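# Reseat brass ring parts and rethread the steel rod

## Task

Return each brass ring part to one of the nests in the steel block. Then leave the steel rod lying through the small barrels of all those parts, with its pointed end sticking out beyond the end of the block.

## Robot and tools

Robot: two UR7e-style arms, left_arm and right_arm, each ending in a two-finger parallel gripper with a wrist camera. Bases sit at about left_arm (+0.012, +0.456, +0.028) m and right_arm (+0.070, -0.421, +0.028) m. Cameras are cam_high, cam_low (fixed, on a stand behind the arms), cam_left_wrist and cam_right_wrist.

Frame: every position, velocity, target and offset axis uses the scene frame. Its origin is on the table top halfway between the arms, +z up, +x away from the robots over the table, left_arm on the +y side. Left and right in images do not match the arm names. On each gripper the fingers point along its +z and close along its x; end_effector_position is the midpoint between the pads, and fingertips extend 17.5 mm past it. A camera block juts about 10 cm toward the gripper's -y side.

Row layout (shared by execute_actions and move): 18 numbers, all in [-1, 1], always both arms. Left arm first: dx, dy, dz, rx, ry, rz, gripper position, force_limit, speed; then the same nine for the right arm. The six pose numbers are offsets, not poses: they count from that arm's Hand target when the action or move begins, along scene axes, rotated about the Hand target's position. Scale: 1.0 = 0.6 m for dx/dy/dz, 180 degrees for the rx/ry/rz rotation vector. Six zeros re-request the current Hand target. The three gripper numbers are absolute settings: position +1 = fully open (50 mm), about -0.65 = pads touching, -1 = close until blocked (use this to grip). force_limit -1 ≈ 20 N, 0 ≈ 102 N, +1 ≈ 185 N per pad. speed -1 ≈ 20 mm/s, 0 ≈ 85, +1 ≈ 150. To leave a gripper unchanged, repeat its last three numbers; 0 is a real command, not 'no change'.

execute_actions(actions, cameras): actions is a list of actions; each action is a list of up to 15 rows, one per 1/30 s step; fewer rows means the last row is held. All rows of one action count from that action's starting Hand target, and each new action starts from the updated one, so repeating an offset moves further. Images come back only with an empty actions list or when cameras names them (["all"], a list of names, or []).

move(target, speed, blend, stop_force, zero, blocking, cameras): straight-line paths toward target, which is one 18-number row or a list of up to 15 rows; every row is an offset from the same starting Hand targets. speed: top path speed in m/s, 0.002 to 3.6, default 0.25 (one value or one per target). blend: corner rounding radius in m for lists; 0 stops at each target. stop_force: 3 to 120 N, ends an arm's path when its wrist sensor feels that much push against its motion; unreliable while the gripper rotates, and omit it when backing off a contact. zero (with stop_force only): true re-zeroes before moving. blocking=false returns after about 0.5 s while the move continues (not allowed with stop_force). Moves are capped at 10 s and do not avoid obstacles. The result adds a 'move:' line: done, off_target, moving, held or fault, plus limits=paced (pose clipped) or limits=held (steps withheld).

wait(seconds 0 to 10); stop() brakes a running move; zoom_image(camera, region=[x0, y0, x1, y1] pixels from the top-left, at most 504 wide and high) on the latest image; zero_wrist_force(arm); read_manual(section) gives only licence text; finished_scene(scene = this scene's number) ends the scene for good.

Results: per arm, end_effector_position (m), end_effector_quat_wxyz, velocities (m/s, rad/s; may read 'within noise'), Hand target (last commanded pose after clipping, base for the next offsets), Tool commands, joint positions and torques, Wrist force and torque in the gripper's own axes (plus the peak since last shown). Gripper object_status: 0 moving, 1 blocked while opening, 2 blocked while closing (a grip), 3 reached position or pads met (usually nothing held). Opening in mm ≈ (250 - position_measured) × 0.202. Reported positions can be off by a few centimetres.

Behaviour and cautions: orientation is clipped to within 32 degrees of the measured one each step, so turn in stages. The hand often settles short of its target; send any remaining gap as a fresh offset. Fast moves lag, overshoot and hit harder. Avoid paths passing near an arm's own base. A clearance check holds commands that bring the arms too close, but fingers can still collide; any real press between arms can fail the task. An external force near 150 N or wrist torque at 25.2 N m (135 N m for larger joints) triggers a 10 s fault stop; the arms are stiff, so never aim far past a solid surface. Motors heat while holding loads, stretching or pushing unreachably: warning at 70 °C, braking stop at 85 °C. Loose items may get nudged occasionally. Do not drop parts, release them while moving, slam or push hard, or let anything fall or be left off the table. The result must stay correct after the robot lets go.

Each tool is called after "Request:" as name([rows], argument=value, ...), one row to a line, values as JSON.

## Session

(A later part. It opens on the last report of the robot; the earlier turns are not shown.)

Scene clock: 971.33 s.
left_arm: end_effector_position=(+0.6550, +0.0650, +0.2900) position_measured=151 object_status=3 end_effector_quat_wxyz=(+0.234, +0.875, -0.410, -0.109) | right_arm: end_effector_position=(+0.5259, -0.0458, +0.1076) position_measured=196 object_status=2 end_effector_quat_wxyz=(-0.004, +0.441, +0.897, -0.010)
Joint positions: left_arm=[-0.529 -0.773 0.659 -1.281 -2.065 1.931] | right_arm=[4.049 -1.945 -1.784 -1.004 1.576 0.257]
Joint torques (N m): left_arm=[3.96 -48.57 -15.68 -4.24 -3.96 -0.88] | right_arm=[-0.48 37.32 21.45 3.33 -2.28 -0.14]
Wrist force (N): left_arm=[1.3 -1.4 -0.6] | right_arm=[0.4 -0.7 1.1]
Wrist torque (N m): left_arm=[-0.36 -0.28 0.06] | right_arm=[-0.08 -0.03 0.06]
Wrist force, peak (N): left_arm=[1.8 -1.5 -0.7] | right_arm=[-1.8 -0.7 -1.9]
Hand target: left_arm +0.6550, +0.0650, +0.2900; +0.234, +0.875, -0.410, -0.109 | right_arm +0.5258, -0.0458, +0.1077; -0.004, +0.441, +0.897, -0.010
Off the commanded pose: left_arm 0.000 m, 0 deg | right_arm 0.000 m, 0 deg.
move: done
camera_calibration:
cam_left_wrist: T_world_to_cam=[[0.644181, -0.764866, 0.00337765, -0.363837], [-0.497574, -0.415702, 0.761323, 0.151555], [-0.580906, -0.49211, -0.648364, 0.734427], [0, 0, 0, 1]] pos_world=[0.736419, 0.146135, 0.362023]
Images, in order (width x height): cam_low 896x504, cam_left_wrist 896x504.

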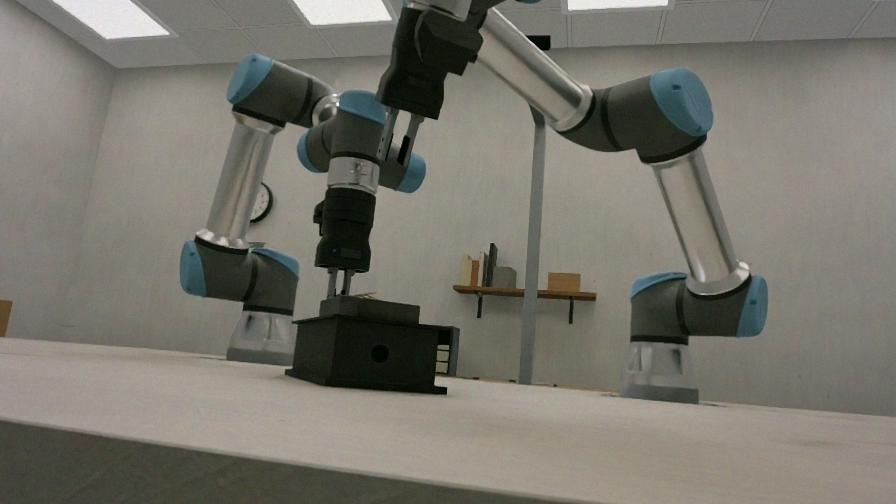

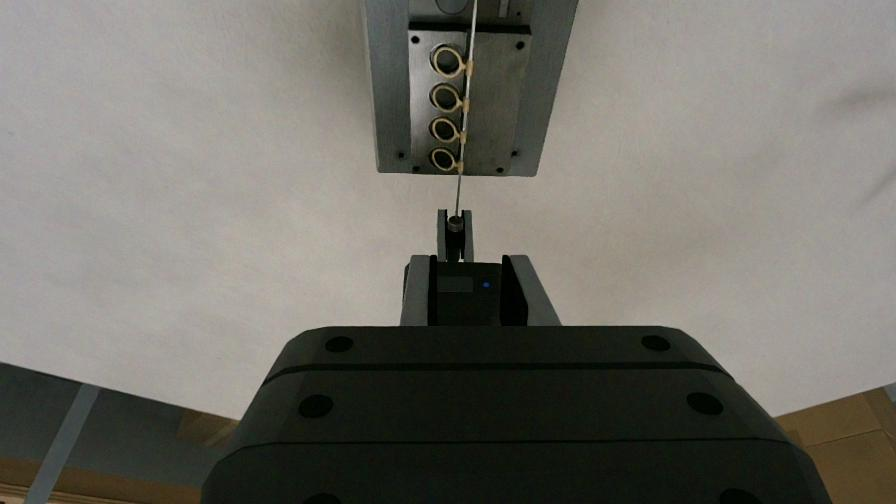

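Request:
move(target=[0,0,0,0,0,0,0.01,-1,0,0.0004,-0.0005,-0.0092,0.0041,-0.0053,0.0025,-0.97,0.2,-1], speed=0.012, cameras=["cam_left_wrist", "cam_low"])

Request:
zoom_image(camera="cam_left_wrist", region=[430, 16, 490, 76])

Request:
zoom_image(camera="cam_left_wrist", region=[425, 76, 485, 136])

Request:
zoom_image(camera="cam_left_wrist", region=[420, 130, 480, 190])

Request:
zoom_image(camera="cam_low", region=[320, 270, 450, 320])

Scene clock: 1003.90 s.
left_arm: end_effector_position=(+0.6550, +0.0650, +0.2900) position_measured=151 object_status=3 end_effector_quat_wxyz=(+0.234, +0.875, -0.410, -0.109) | right_arm: end_effector_position=(+0.5260, -0.0461, +0.1021) position_measured=196 object_status=2 end_effector_quat_wxyz=(+0.000, +0.438, +0.899, +0.000) end_effector_velocity=(+0.000, -0.001, -0.001) end_effector_angular_velocity=(-0.004, +0.003, +0.000)
Joint positions: left_arm=[-0.529 -0.773 0.659 -1.281 -2.065 1.931] | right_arm=[4.051 -1.943 -1.809 -0.96 1.57 0.251]
Joint velocities: left_arm=[within noise] | right_arm=[0 -0.001 0.002 -0.005 0 0]
Joint torques (N m): left_arm=[3.98 -48.43 -15.68 -4.14 -3.95 -0.92] | right_arm=[8.86 54.02 28.97 0.95 -1.22 -0.62]
Wrist force (N): left_arm=[1.3 -1.3 -0.9] | right_arm=[0.4 -0.4 0.9]
Wrist torque (N m): left_arm=[-0.35 -0.28 0.06] | right_arm=[-0.06 -0.07 0.10]
Wrist force, peak (N): left_arm=[1.6 -1.4 -0.9] | right_arm=[0.7 -0.6 1.3]
Hand target: left_arm +0.6550, +0.0650, +0.2900; +0.234, +0.875, -0.410, -0.109 | right_arm +0.5260, -0.0461, +0.1022; +0.000, +0.438, +0.899, +0.000
Off the commanded pose: left_arm 0.000 m, 0 deg | right_arm 0.000 m, 0 deg.
move: done
camera_calibration:
cam_left_wrist: T_world_to_cam=[[0.644181, -0.764866, 0.00337765, -0.363837], [-0.497574, -0.415702, 0.761323, 0.151555], [-0.580906, -0.49211, -0.648364, 0.734427], [0, 0, 0, 1]] pos_world=[0.736419, 0.146135, 0.362023]
Images, in order (width x height): cam_low 896x504, cam_left_wrist 896x504.

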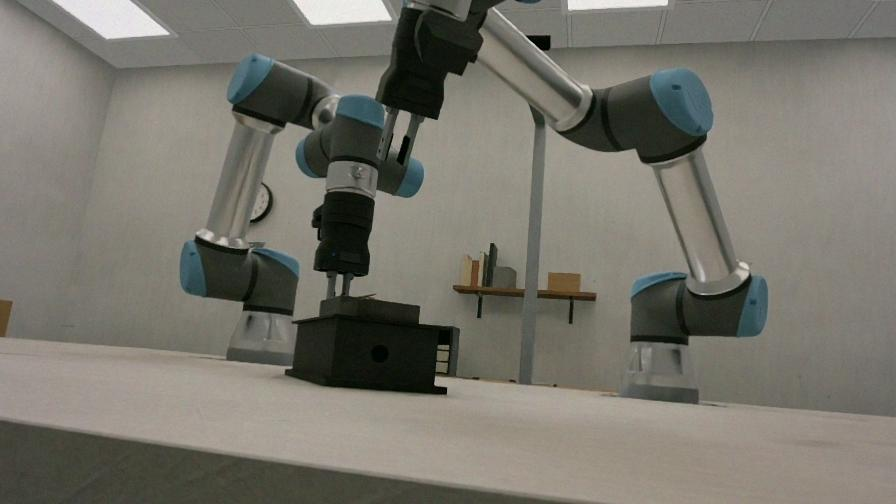

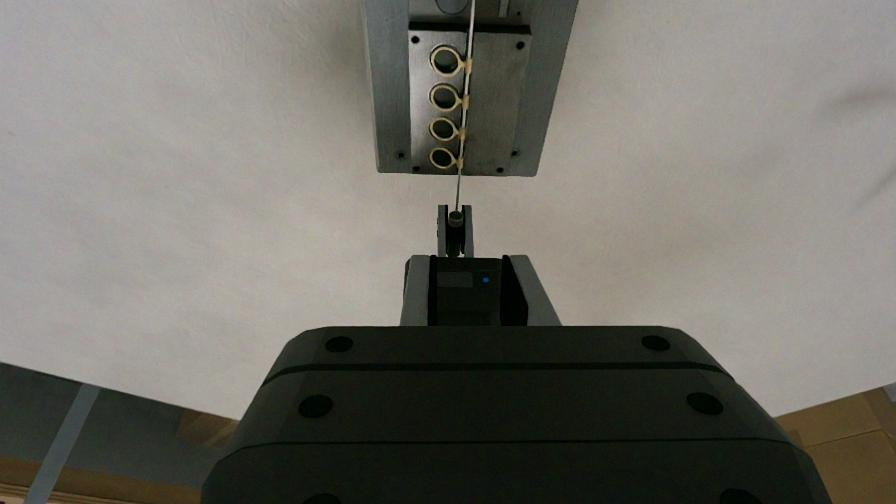

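Scaled by 8.400.

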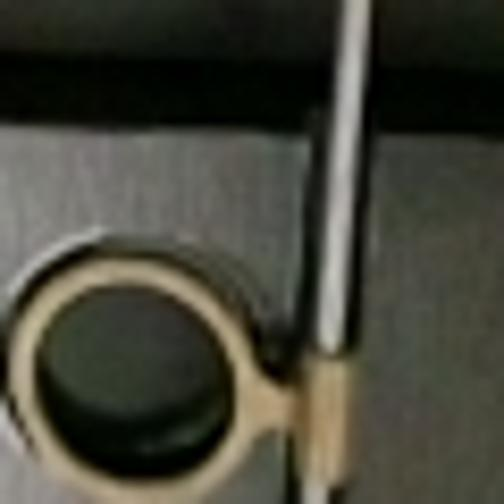

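Scaled by 8.400.

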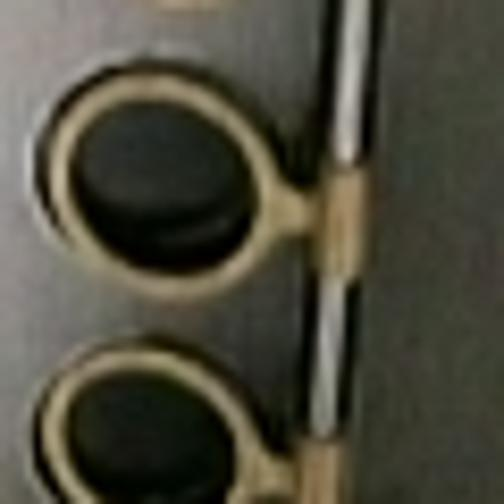

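Scaled by 8.400.

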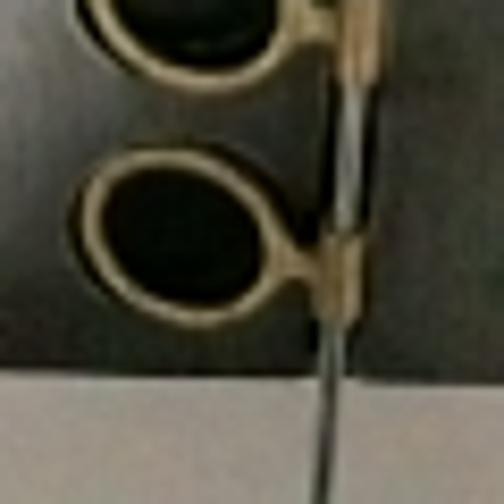

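Scaled by 3.877.

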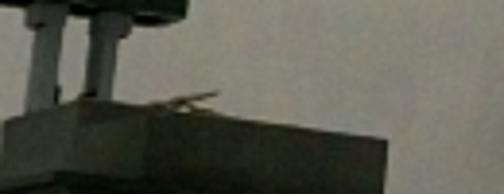

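Request:
move(target=[0,0,0,0,0,0,0.01,-1,0,0,0,-0.0033,0,0,0,-0.97,0.2,-1], speed=0.01, stop_force=3, cameras=["cam_left_wrist"])

Request:
zoom_image(camera="cam_left_wrist", region=[430, 16, 490, 76])

Request:
zoom_image(camera="cam_left_wrist", region=[425, 76, 485, 136])

Request:
zoom_image(camera="cam_left_wrist", region=[420, 130, 480, 190])

Scene clock: 1018.23 s.
left_arm: end_effector_position=(+0.6550, +0.0650, +0.2900) position_measured=151 object_status=3 end_effector_quat_wxyz=(+0.234, +0.875, -0.410, -0.109) | right_arm: end_effector_position=(+0.5260, -0.0461, +0.1002) position_measured=196 object_status=2 end_effector_quat_wxyz=(+0.000, +0.438, +0.899, +0.000)
Joint positions: left_arm=[-0.529 -0.773 0.659 -1.281 -2.065 1.931] | right_arm=[4.051 -1.946 -1.811 -0.955 1.57 0.251]
Joint torques (N m): left_arm=[3.43 -48.56 -16.17 -4.18 -3.83 -0.96] | right_arm=[-9.47 38.73 22.43 1.39 2.25 1.3]
Wrist force (N): left_arm=[1.3 -1.1 -0.5] | right_arm=[0.6 -0.7 1.1]
Wrist torque (N m): left_arm=[-0.31 -0.27 0.05] | right_arm=[-0.09 -0.07 0.08]
Wrist force, peak (N): left_arm=[1.5 -1.5 -0.9] | right_arm=[0.6 -0.7 1.2]
Hand target: left_arm +0.6550, +0.0650, +0.2900; +0.234, +0.875, -0.410, -0.109 | right_arm +0.5260, -0.0461, +0.1002; +0.000, +0.438, +0.899, +0.000
Off the commanded pose: left_arm 0.000 m, 0 deg | right_arm 0.000 m, 0 deg.
move: done
camera_calibration:
cam_left_wrist: T_world_to_cam=[[0.644181, -0.764866, 0.00337765, -0.363837], [-0.497574, -0.415702, 0.761323, 0.151555], [-0.580906, -0.49211, -0.648364, 0.734427], [0, 0, 0, 1]] pos_world=[0.736419, 0.146135, 0.362023]
Images, in order (width x height): cam_left_wrist 896x504.

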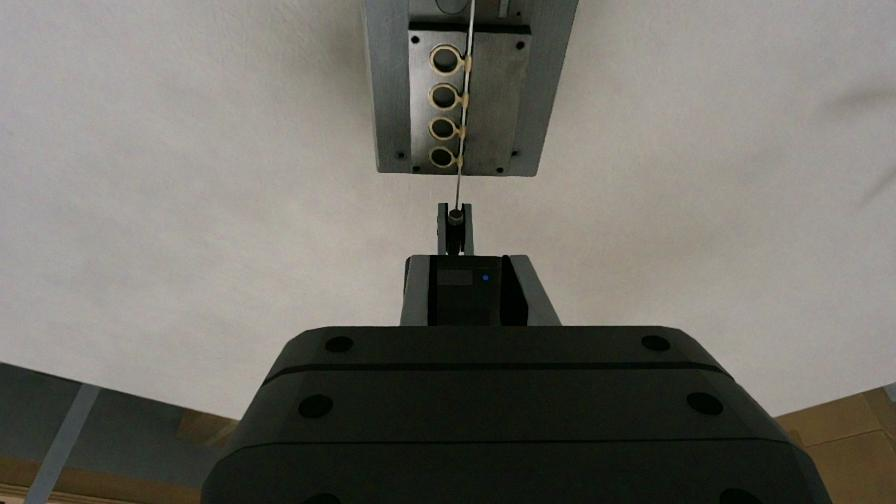

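Scaled by 8.400.

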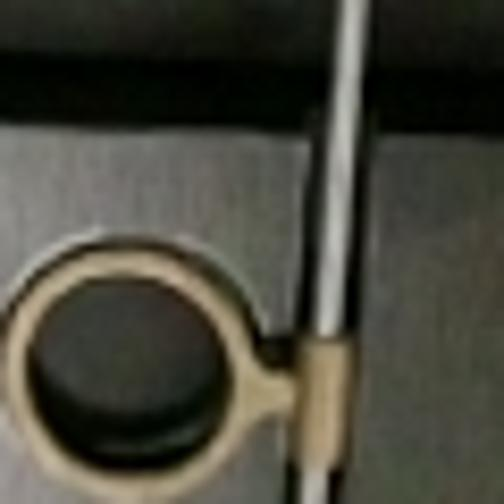

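Scaled by 8.400.

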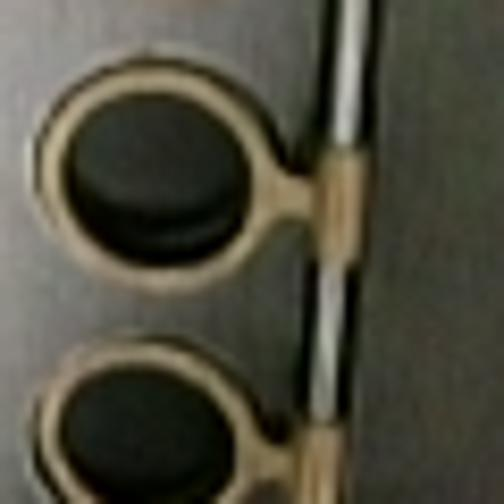

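Scaled by 8.400.

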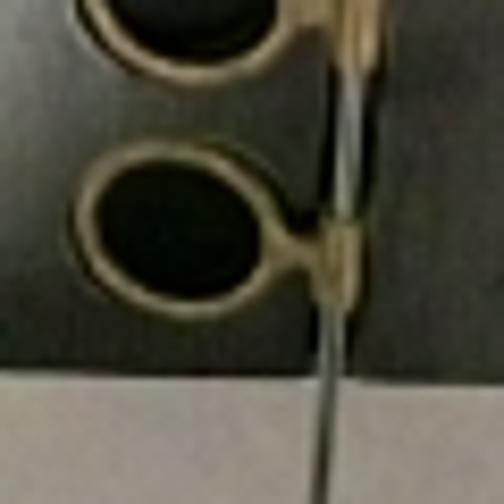

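Request:
move(target=[0,0,0,0,0,0,0.01,-1,0,0,0,-0.0033,0,0,0,-0.97,0.2,-1], speed=0.01, stop_force=3, cameras=["cam_left_wrist"])

Request:
zoom_image(camera="cam_left_wrist", region=[430, 16, 490, 76])

Request:
zoom_image(camera="cam_left_wrist", region=[425, 76, 485, 136])

Request:
zoom_image(camera="cam_left_wrist", region=[420, 130, 480, 190])

Scene clock: 1025.00 s.
left_arm: end_effector_position=(+0.6550, +0.0650, +0.2900) position_measured=151 object_status=3 end_effector_quat_wxyz=(+0.234, +0.875, -0.410, -0.109) | right_arm: end_effector_position=(+0.5260, -0.0461, +0.0982) position_measured=196 object_status=2 end_effector_quat_wxyz=(+0.000, +0.438, +0.899, +0.000)
Joint positions: left_arm=[-0.529 -0.773 0.659 -1.281 -2.065 1.931] | right_arm=[4.051 -1.949 -1.813 -0.95 1.57 0.251]
Joint torques (N m): left_arm=[3.04 -49.14 -15.73 -4.15 -3.91 -0.99] | right_arm=[-9.09 38.82 21.92 1.24 2.27 1.44]
Wrist force (N): left_arm=[1.2 -1.3 -0.6] | right_arm=[0.5 -0.5 1.1]
Wrist torque (N m): left_arm=[-0.35 -0.26 0.06] | right_arm=[-0.05 -0.05 0.08]
Wrist force, peak (N): left_arm=[1.5 -1.6 -0.6] | right_arm=[0.6 -0.7 1.2]
Hand target: left_arm +0.6550, +0.0650, +0.2900; +0.234, +0.875, -0.410, -0.109 | right_arm +0.5260, -0.0461, +0.0982; +0.000, +0.438, +0.899, +0.000
Off the commanded pose: left_arm 0.000 m, 0 deg | right_arm 0.000 m, 0 deg.
move: done
camera_calibration:
cam_left_wrist: T_world_to_cam=[[0.644181, -0.764866, 0.00337765, -0.363837], [-0.497574, -0.415702, 0.761323, 0.151555], [-0.580906, -0.49211, -0.648364, 0.734427], [0, 0, 0, 1]] pos_world=[0.736419, 0.146135, 0.362023]
Images, in order (width x height): cam_left_wrist 896x504.

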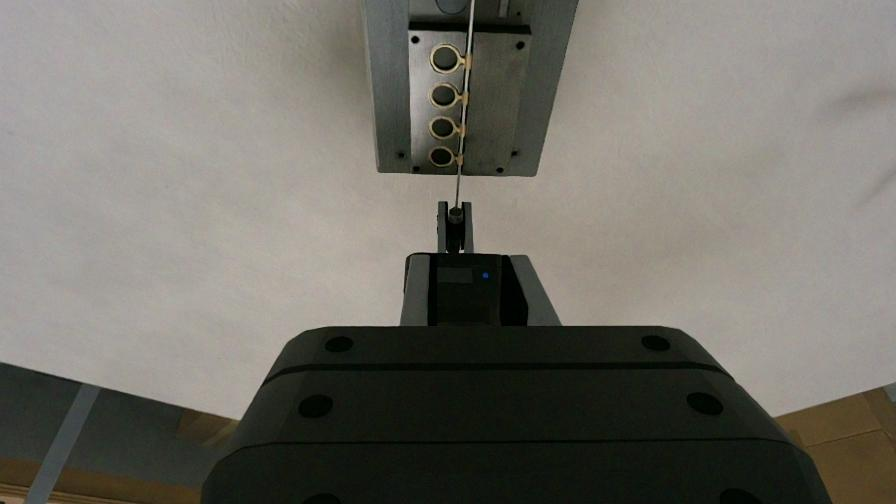

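Scaled by 8.400.

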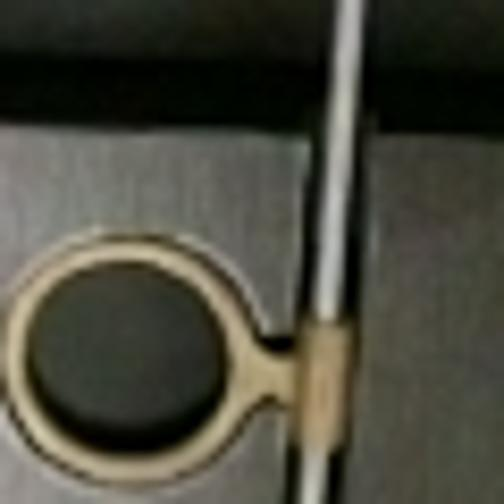

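Scaled by 8.400.

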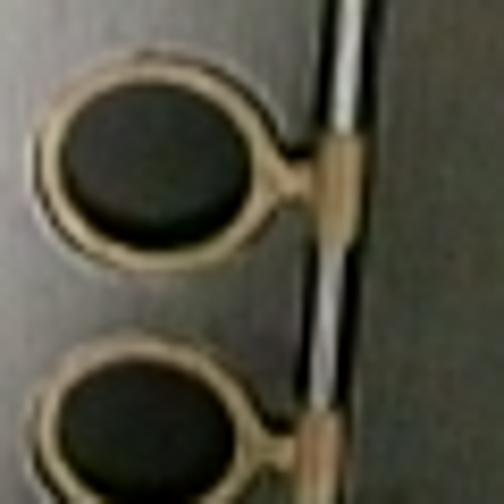

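Scaled by 8.400.

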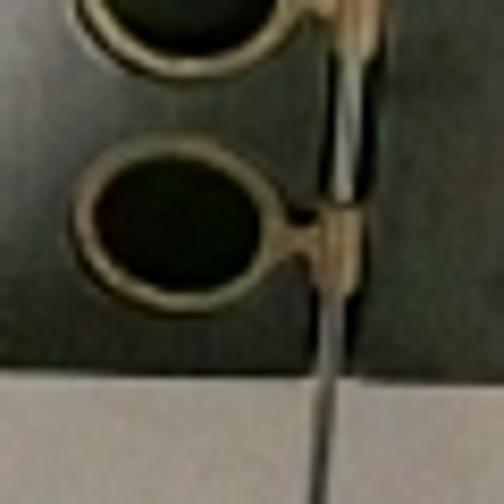

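Request:
move(target=[0,0,0,0,0,0,0.01,-1,0,0,0,-0.006,0,0,0,-0.97,0.2,-1], speed=0.006, stop_force=3, cameras=["cam_left_wrist"])

Request:
zoom_image(camera="cam_left_wrist", region=[430, 16, 490, 76])

Request:
zoom_image(camera="cam_left_wrist", region=[425, 76, 485, 136])

Request:
zoom_image(camera="cam_left_wrist", region=[420, 130, 480, 190])

Scene clock: 1031.70 s.
left_arm: end_effector_position=(+0.6550, +0.0650, +0.2900) position_measured=151 object_status=3 end_effector_quat_wxyz=(+0.234, +0.875, -0.410, -0.109) | right_arm: end_effector_position=(+0.5260, -0.0461, +0.0946) position_measured=196 object_status=2 end_effector_quat_wxyz=(+0.000, +0.438, +0.899, +0.000)
Joint positions: left_arm=[-0.529 -0.773 0.659 -1.281 -2.065 1.931] | right_arm=[4.051 -1.954 -1.817 -0.942 1.57 0.251]
Joint torques (N m): left_arm=[2.57 -48.51 -15.18 -4.15 -3.89 -0.95] | right_arm=[-8.84 44.24 25.54 0.7 2.14 1.34]
Wrist force (N): left_arm=[1.6 -1.3 -0.6] | right_arm=[0.5 -0.4 -0.2]
Wrist torque (N m): left_arm=[-0.35 -0.32 0.06] | right_arm=[-0.19 -0.06 0.08]
Wrist force, peak (N): left_arm=[1.6 -1.4 -0.8] | right_arm=[0.5 -1.5 -0.1]
Hand target: left_arm +0.6550, +0.0650, +0.2900; +0.234, +0.875, -0.410, -0.109 | right_arm +0.5260, -0.0461, +0.0946; +0.000, +0.438, +0.899, +0.000
Off the commanded pose: left_arm 0.000 m, 0 deg | right_arm 0.000 m, 0 deg.
move: done
camera_calibration:
cam_left_wrist: T_world_to_cam=[[0.644181, -0.764866, 0.00337765, -0.363837], [-0.497574, -0.415702, 0.761323, 0.151555], [-0.580906, -0.49211, -0.648364, 0.734427], [0, 0, 0, 1]] pos_world=[0.736419, 0.146135, 0.362023]
Images, in order (width x height): cam_left_wrist 896x504.

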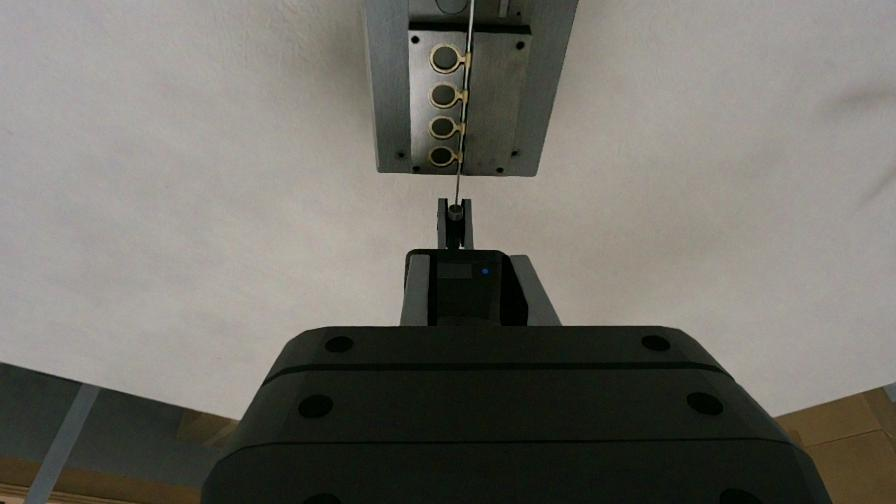

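Scaled by 8.400.

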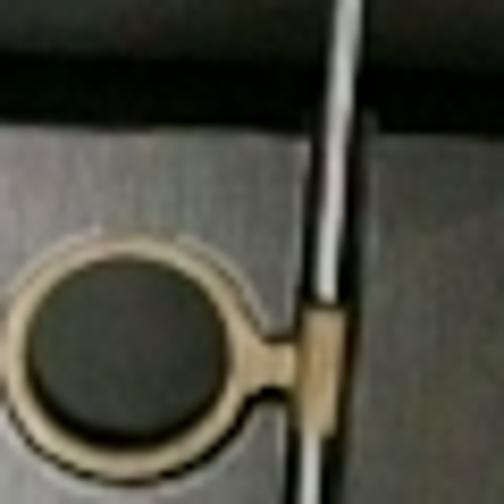

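Scaled by 8.400.

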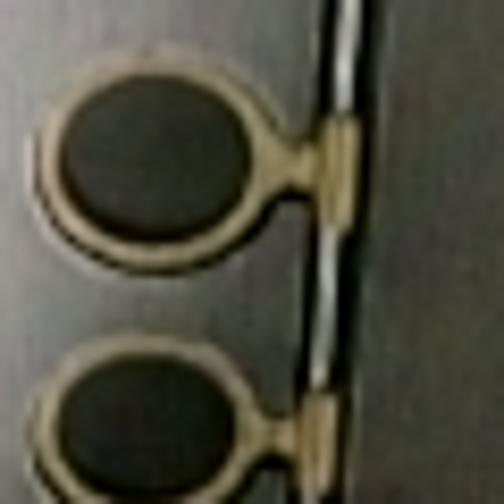

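Scaled by 8.400.

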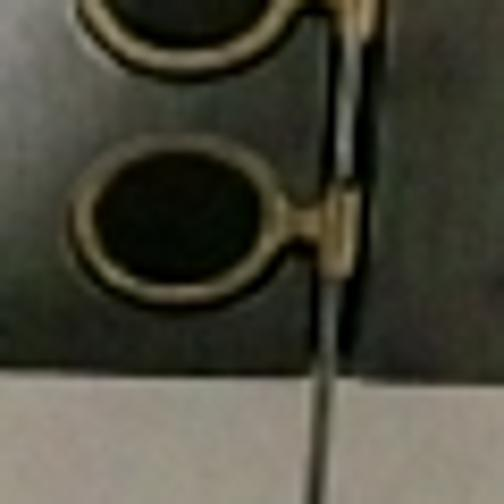

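Request:
move(target=[0,0,0,0,0,0,0.01,-1,0,0.0157,0.0123,0.0005,0,0,0,-0.97,0.2,-1], speed=0.015, stop_force=4, cameras=["cam_left_wrist"])

Request:
zoom_image(camera="cam_left_wrist", region=[400, 16, 500, 216])

Scene clock: 1046.57 s.
left_arm: end_effector_position=(+0.6550, +0.0650, +0.2900) position_measured=151 object_status=3 end_effector_quat_wxyz=(+0.234, +0.875, -0.410, -0.109) | right_arm: end_effector_position=(+0.5355, -0.0387, +0.0949) position_measured=196 object_status=2 end_effector_quat_wxyz=(+0.000, +0.438, +0.899, +0.000)
Joint positions: left_arm=[-0.529 -0.773 0.659 -1.281 -2.065 1.931] | right_arm=[4.046 -1.978 -1.78 -0.955 1.57 0.246]
Joint torques (N m): left_arm=[1.81 -48.63 -16.58 -4.17 -3.99 -1.02] | right_arm=[8.5 55.05 15.02 5.36 1.87 1.4]
Wrist force (N): left_arm=[1.4 -1.5 -0.5] | right_arm=[-0.2 -0.3 0.4]
Wrist torque (N m): left_arm=[-0.37 -0.28 0.06] | right_arm=[-0.14 -0.03 0.12]
Wrist force, peak (N): left_arm=[1.7 -1.4 -0.7] | right_arm=[-2.7 -4.1 0.3]
Hand target: left_arm +0.6550, +0.0650, +0.2900; +0.234, +0.875, -0.410, -0.109 | right_arm +0.5355, -0.0387, +0.0949; +0.000, +0.438, +0.899, +0.000
Off the commanded pose: left_arm 0.000 m, 0 deg | right_arm 0.000 m, 0 deg.
move: done
camera_calibration:
cam_left_wrist: T_world_to_cam=[[0.644181, -0.764866, 0.00337765, -0.363837], [-0.497574, -0.415702, 0.761323, 0.151555], [-0.580906, -0.49211, -0.648364, 0.734427], [0, 0, 0, 1]] pos_world=[0.736419, 0.146135, 0.362023]
Images, in order (width x height): cam_left_wrist 896x504.

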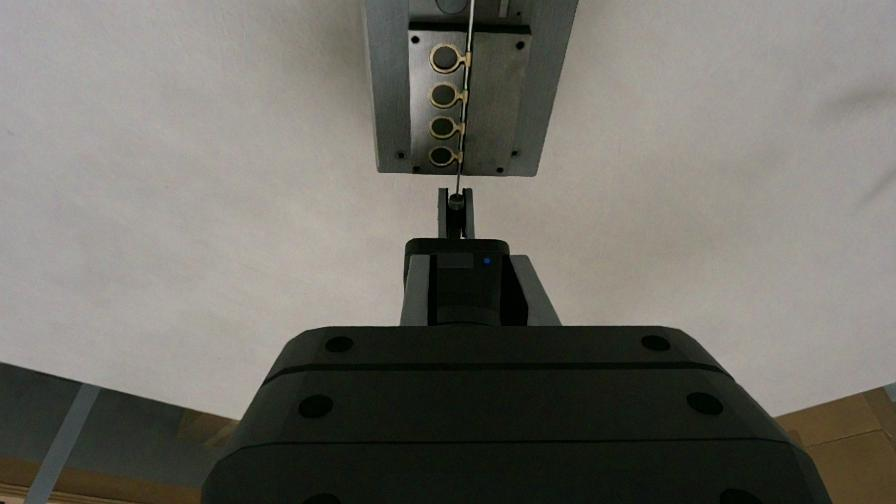

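Scaled by 2.520.

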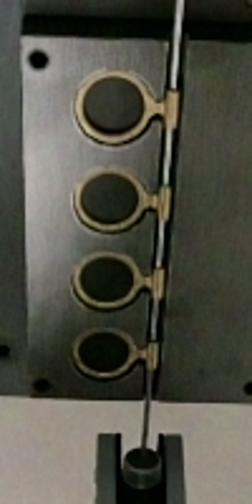

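Request:
move(target=[0,0,0,0,0,0,0.01,-1,0,0.0159,0.0121,0,0,0,0,-0.97,0.2,-1], speed=0.015, stop_force=6, cameras=["cam_left_wrist"])

Request:
zoom_image(camera="cam_left_wrist", region=[400, 16, 500, 216])

Scene clock: 1053.23 s.
left_arm: end_effector_position=(+0.6550, +0.0650, +0.2900) position_measured=151 object_status=3 end_effector_quat_wxyz=(+0.234, +0.875, -0.410, -0.109) | right_arm: end_effector_position=(+0.5450, -0.0315, +0.0949) position_measured=196 object_status=2 end_effector_quat_wxyz=(+0.000, +0.438, +0.899, +0.000)
Joint positions: left_arm=[-0.529 -0.773 0.659 -1.281 -2.065 1.931] | right_arm=[4.041 -2.002 -1.743 -0.968 1.57 0.241]
Joint torques (N m): left_arm=[1.61 -48.39 -15.74 -4.18 -3.92 -1.04] | right_arm=[7.11 56.49 14.28 5.29 1.18 1.4]
Wrist force (N): left_arm=[1.2 -1.1 -0.8] | right_arm=[0.4 -0.6 0.6]
Wrist torque (N m): left_arm=[-0.31 -0.26 0.06] | right_arm=[-0.17 -0.06 0.07]
Wrist force, peak (N): left_arm=[1.7 -1.3 -0.8] | right_arm=[-4.9 -6.2 0.3]
Hand target: left_arm +0.6550, +0.0650, +0.2900; +0.234, +0.875, -0.410, -0.109 | right_arm +0.5450, -0.0314, +0.0949; +0.000, +0.438, +0.899, +0.000
Off the commanded pose: left_arm 0.000 m, 0 deg | right_arm 0.000 m, 0 deg.
move: done
camera_calibration:
cam_left_wrist: T_world_to_cam=[[0.644181, -0.764866, 0.00337765, -0.363837], [-0.497574, -0.415702, 0.761323, 0.151555], [-0.580906, -0.49211, -0.648364, 0.734427], [0, 0, 0, 1]] pos_world=[0.736419, 0.146135, 0.362023]
Images, in order (width x height): cam_left_wrist 896x504.

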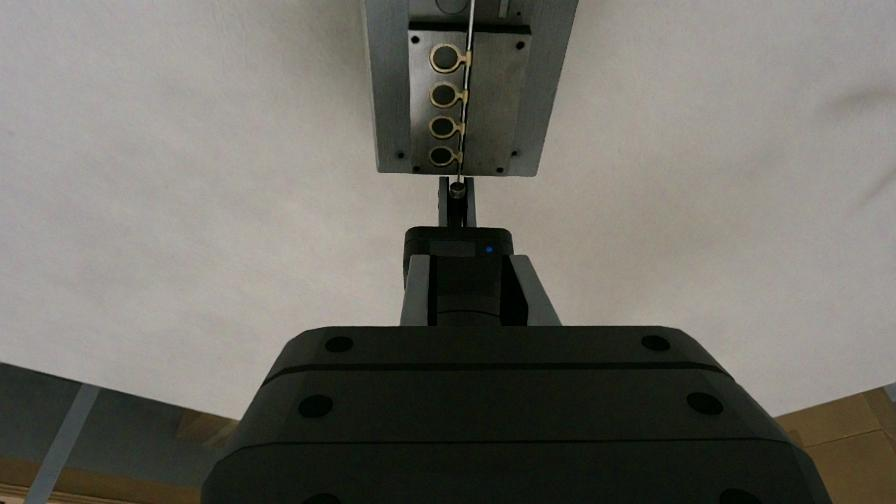

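Scaled by 2.520.

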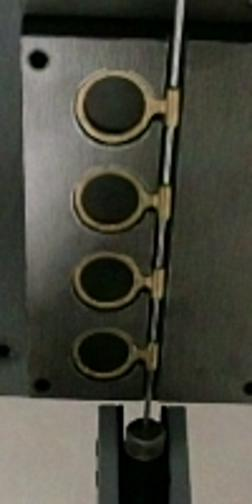

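Request:
move(target=[0,0,0,0,0,0,0.01,-1,0,0.0105,0.0082,0,0,0,0,-0.97,0.2,-1], speed=0.012, stop_force=6, cameras=["cam_left_wrist", "cam_right_wrist"])

Request:
zoom_image(camera="cam_left_wrist", region=[430, 140, 490, 220])

Scene clock: 1062.13 s.
left_arm: end_effector_position=(+0.6550, +0.0650, +0.2900) position_measured=151 object_status=3 end_effector_quat_wxyz=(+0.234, +0.875, -0.410, -0.109) | right_arm: end_effector_position=(+0.5513, -0.0265, +0.0949) position_measured=196 object_status=2 end_effector_quat_wxyz=(+0.000, +0.438, +0.899, +0.000)
Joint positions: left_arm=[-0.529 -0.773 0.659 -1.281 -2.065 1.931] | right_arm=[4.038 -2.018 -1.718 -0.977 1.57 0.238]
Joint torques (N m): left_arm=[0.91 -48.96 -16.01 -4.1 -3.83 -0.99] | right_arm=[2.7 57.71 14.74 5.35 0.73 1.4]
Wrist force (N): left_arm=[1.2 -1.4 -0.4] | right_arm=[0.3 -0.6 0.3]
Wrist torque (N m): left_arm=[-0.36 -0.26 0.06] | right_arm=[-0.17 -0.03 0.07]
Wrist force, peak (N): left_arm=[1.7 -1.5 -0.5] | right_arm=[-1.5 -2.5 0.3]
Hand target: left_arm +0.6550, +0.0650, +0.2900; +0.234, +0.875, -0.410, -0.109 | right_arm +0.5513, -0.0265, +0.0949; +0.000, +0.438, +0.899, +0.000
Off the commanded pose: left_arm 0.000 m, 0 deg | right_arm 0.000 m, 0 deg.
move: done
camera_calibration:
cam_left_wrist: T_world_to_cam=[[0.644181, -0.764866, 0.00337765, -0.363837], [-0.497574, -0.415702, 0.761323, 0.151555], [-0.580906, -0.49211, -0.648364, 0.734427], [0, 0, 0, 1]] pos_world=[0.736419, 0.146135, 0.362023]
cam_right_wrist: T_world_to_cam=[[-0.617463, 0.786591, 0.00370575, 0.370333], [0.737264, 0.577086, 0.351303, -0.409562], [0.274193, 0.219648, -0.936255, 0.0697481], [0, 0, 0, 1]] pos_world=[0.511497, -0.0702685, 0.20781]
Images, in order (width x height): cam_left_wrist 896x504, cam_right_wrist 896x504.

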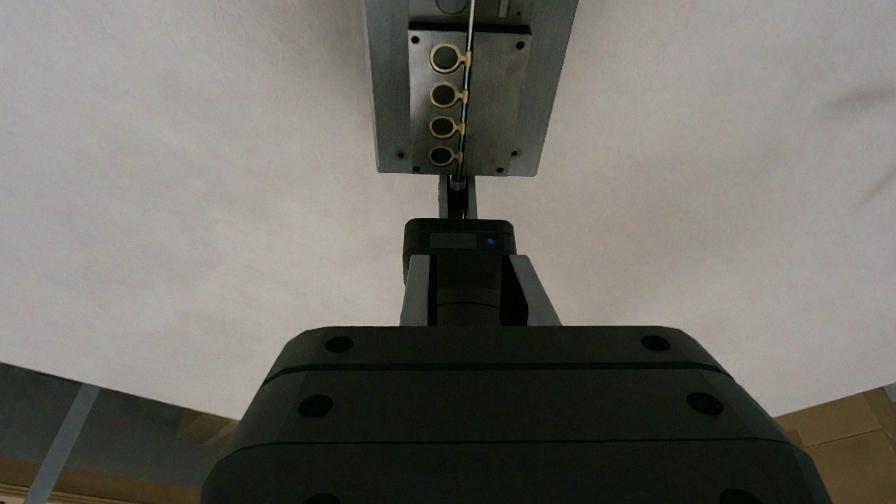

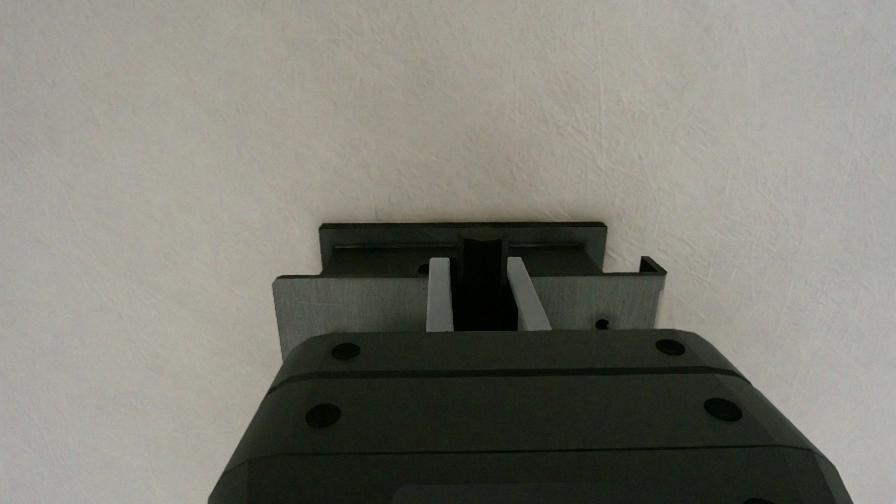

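Scaled by 6.300.

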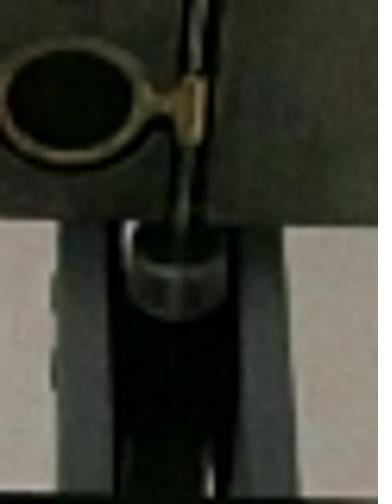

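Request:
move(target=[0,0,0,0,0,0,0.01,-1,0,0.0016,0.0012,0,0,0,0,-0.97,0.2,-1], speed=0.01, stop_force=6)

Request:
move(target=[0,0,0,0,0,0,0.01,-1,0,0,0,0,0,0,0,-0.24,0.2,-1], cameras=["cam_left_wrist", "cam_right_wrist", "cam_low"])

Request:
zoom_image(camera="cam_left_wrist", region=[400, 16, 500, 216])

Scene clock: 1072.03 s.
left_arm: end_effector_position=(+0.6550, +0.0650, +0.2900) position_measured=151 object_status=3 end_effector_quat_wxyz=(+0.234, +0.875, -0.410, -0.109) | right_arm: end_effector_position=(+0.5523, -0.0258, +0.0950) position_measured=196 object_status=2 end_effector_quat_wxyz=(+0.000, +0.438, +0.899, +0.000)
Joint positions: left_arm=[-0.529 -0.773 0.659 -1.281 -2.065 1.931] | right_arm=[4.037 -2.02 -1.714 -0.978 1.57 0.237]
Joint torques (N m): left_arm=[0.86 -48.15 -16.41 -3.99 -3.8 -1.01] | right_arm=[-12.82 38.36 15.44 1.88 0.37 -0.99]
Wrist force (N): left_arm=[1.4 -1.3 -0.7] | right_arm=[0.4 -1.1 0.5]
Wrist torque (N m): left_arm=[-0.35 -0.28 0.06] | right_arm=[-0.17 -0.02 0.06]
Wrist force, peak (N): left_arm=[1.6 -1.4 -0.7] | right_arm=[-1.1 -2.3 0.5]
Hand target: left_arm +0.6550, +0.0650, +0.2900; +0.234, +0.875, -0.410, -0.109 | right_arm +0.5523, -0.0258, +0.0949; +0.000, +0.438, +0.899, +0.000
Off the commanded pose: left_arm 0.000 m, 0 deg | right_arm 0.000 m, 0 deg.
move: done

Scene clock: 1072.53 s.
left_arm: end_effector_position=(+0.6550, +0.0650, +0.2900) position_measured=151 object_status=3 end_effector_quat_wxyz=(+0.234, +0.875, -0.410, -0.109) | right_arm: end_effector_position=(+0.5523, -0.0258, +0.0949) position_measured=188 object_status=3 end_effector_quat_wxyz=(+0.000, +0.438, +0.899, +0.000)
Joint positions: left_arm=[-0.529 -0.773 0.659 -1.281 -2.065 1.931] | right_arm=[4.037 -2.02 -1.714 -0.978 1.57 0.237]
Joint torques (N m): left_arm=[1.26 -48.58 -15.87 -4.11 -3.91 -1.02] | right_arm=[-10.7 44.37 15.28 2.78 0.29 -0.28]
Wrist force (N): left_arm=[1.5 -1.4 -0.5] | right_arm=[0.3 -0.5 0.8]
Wrist torque (N m): left_arm=[-0.35 -0.30 0.06] | right_arm=[-0.12 -0.07 0.10]
Wrist force, peak (N): left_arm=[1.4 -1.5 -0.7] | right_arm=[0.0 -1.3 0.5]
Hand target: left_arm +0.6550, +0.0650, +0.2900; +0.234, +0.875, -0.410, -0.109 | right_arm +0.5523, -0.0258, +0.0949; +0.000, +0.438, +0.899, +0.000
Off the commanded pose: left_arm 0.000 m, 0 deg | right_arm 0.000 m, 0 deg.
move: done
camera_calibration:
cam_left_wrist: T_world_to_cam=[[0.644181, -0.764866, 0.00337765, -0.363837], [-0.497574, -0.415702, 0.761323, 0.151555], [-0.580906, -0.49211, -0.648364, 0.734427], [0, 0, 0, 1]] pos_world=[0.736419, 0.146135, 0.362023]
cam_right_wrist: T_world_to_cam=[[-0.617567, 0.78651, 0.00365782, 0.370379], [0.737177, 0.577196, 0.351304, -0.410709], [0.274193, 0.21965, -0.936254, 0.0692984], [0, 0, 0, 1]] pos_world=[0.512497, -0.0694683, 0.20781]
Images, in order (width x height): cam_low 896x504, cam_left_wrist 896x504, cam_right_wrist 896x504.

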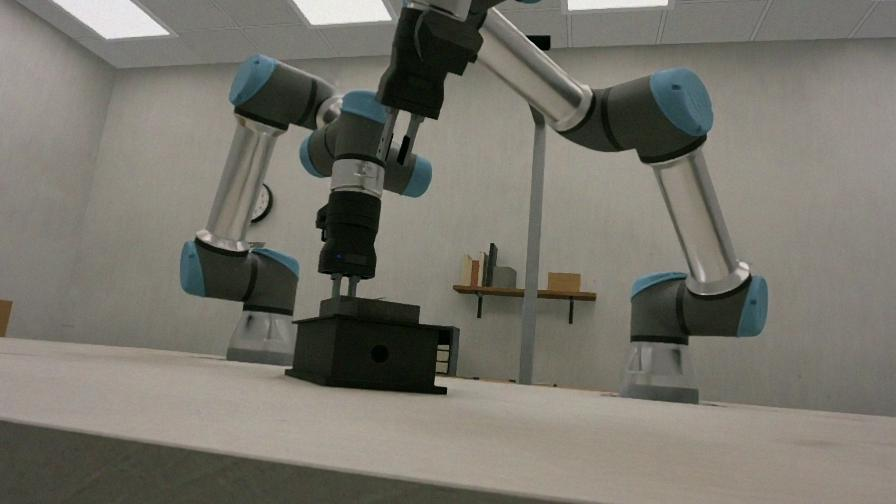

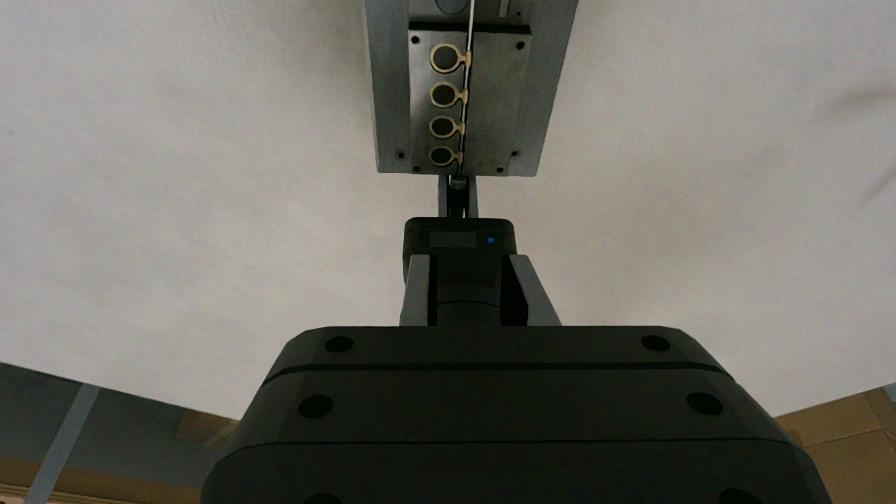

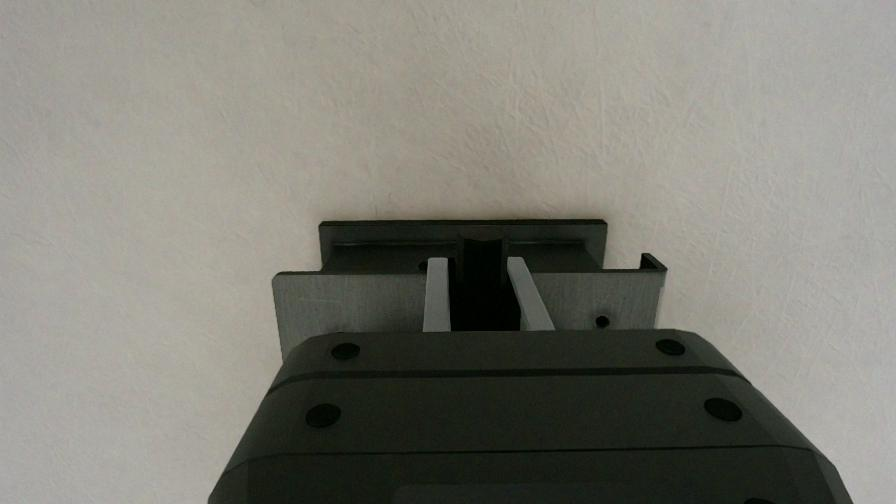

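Scaled by 2.520.

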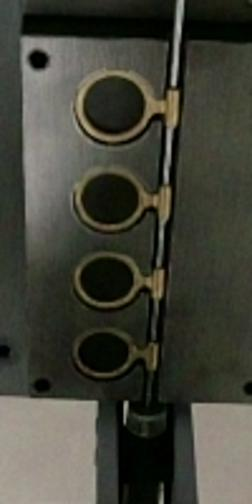

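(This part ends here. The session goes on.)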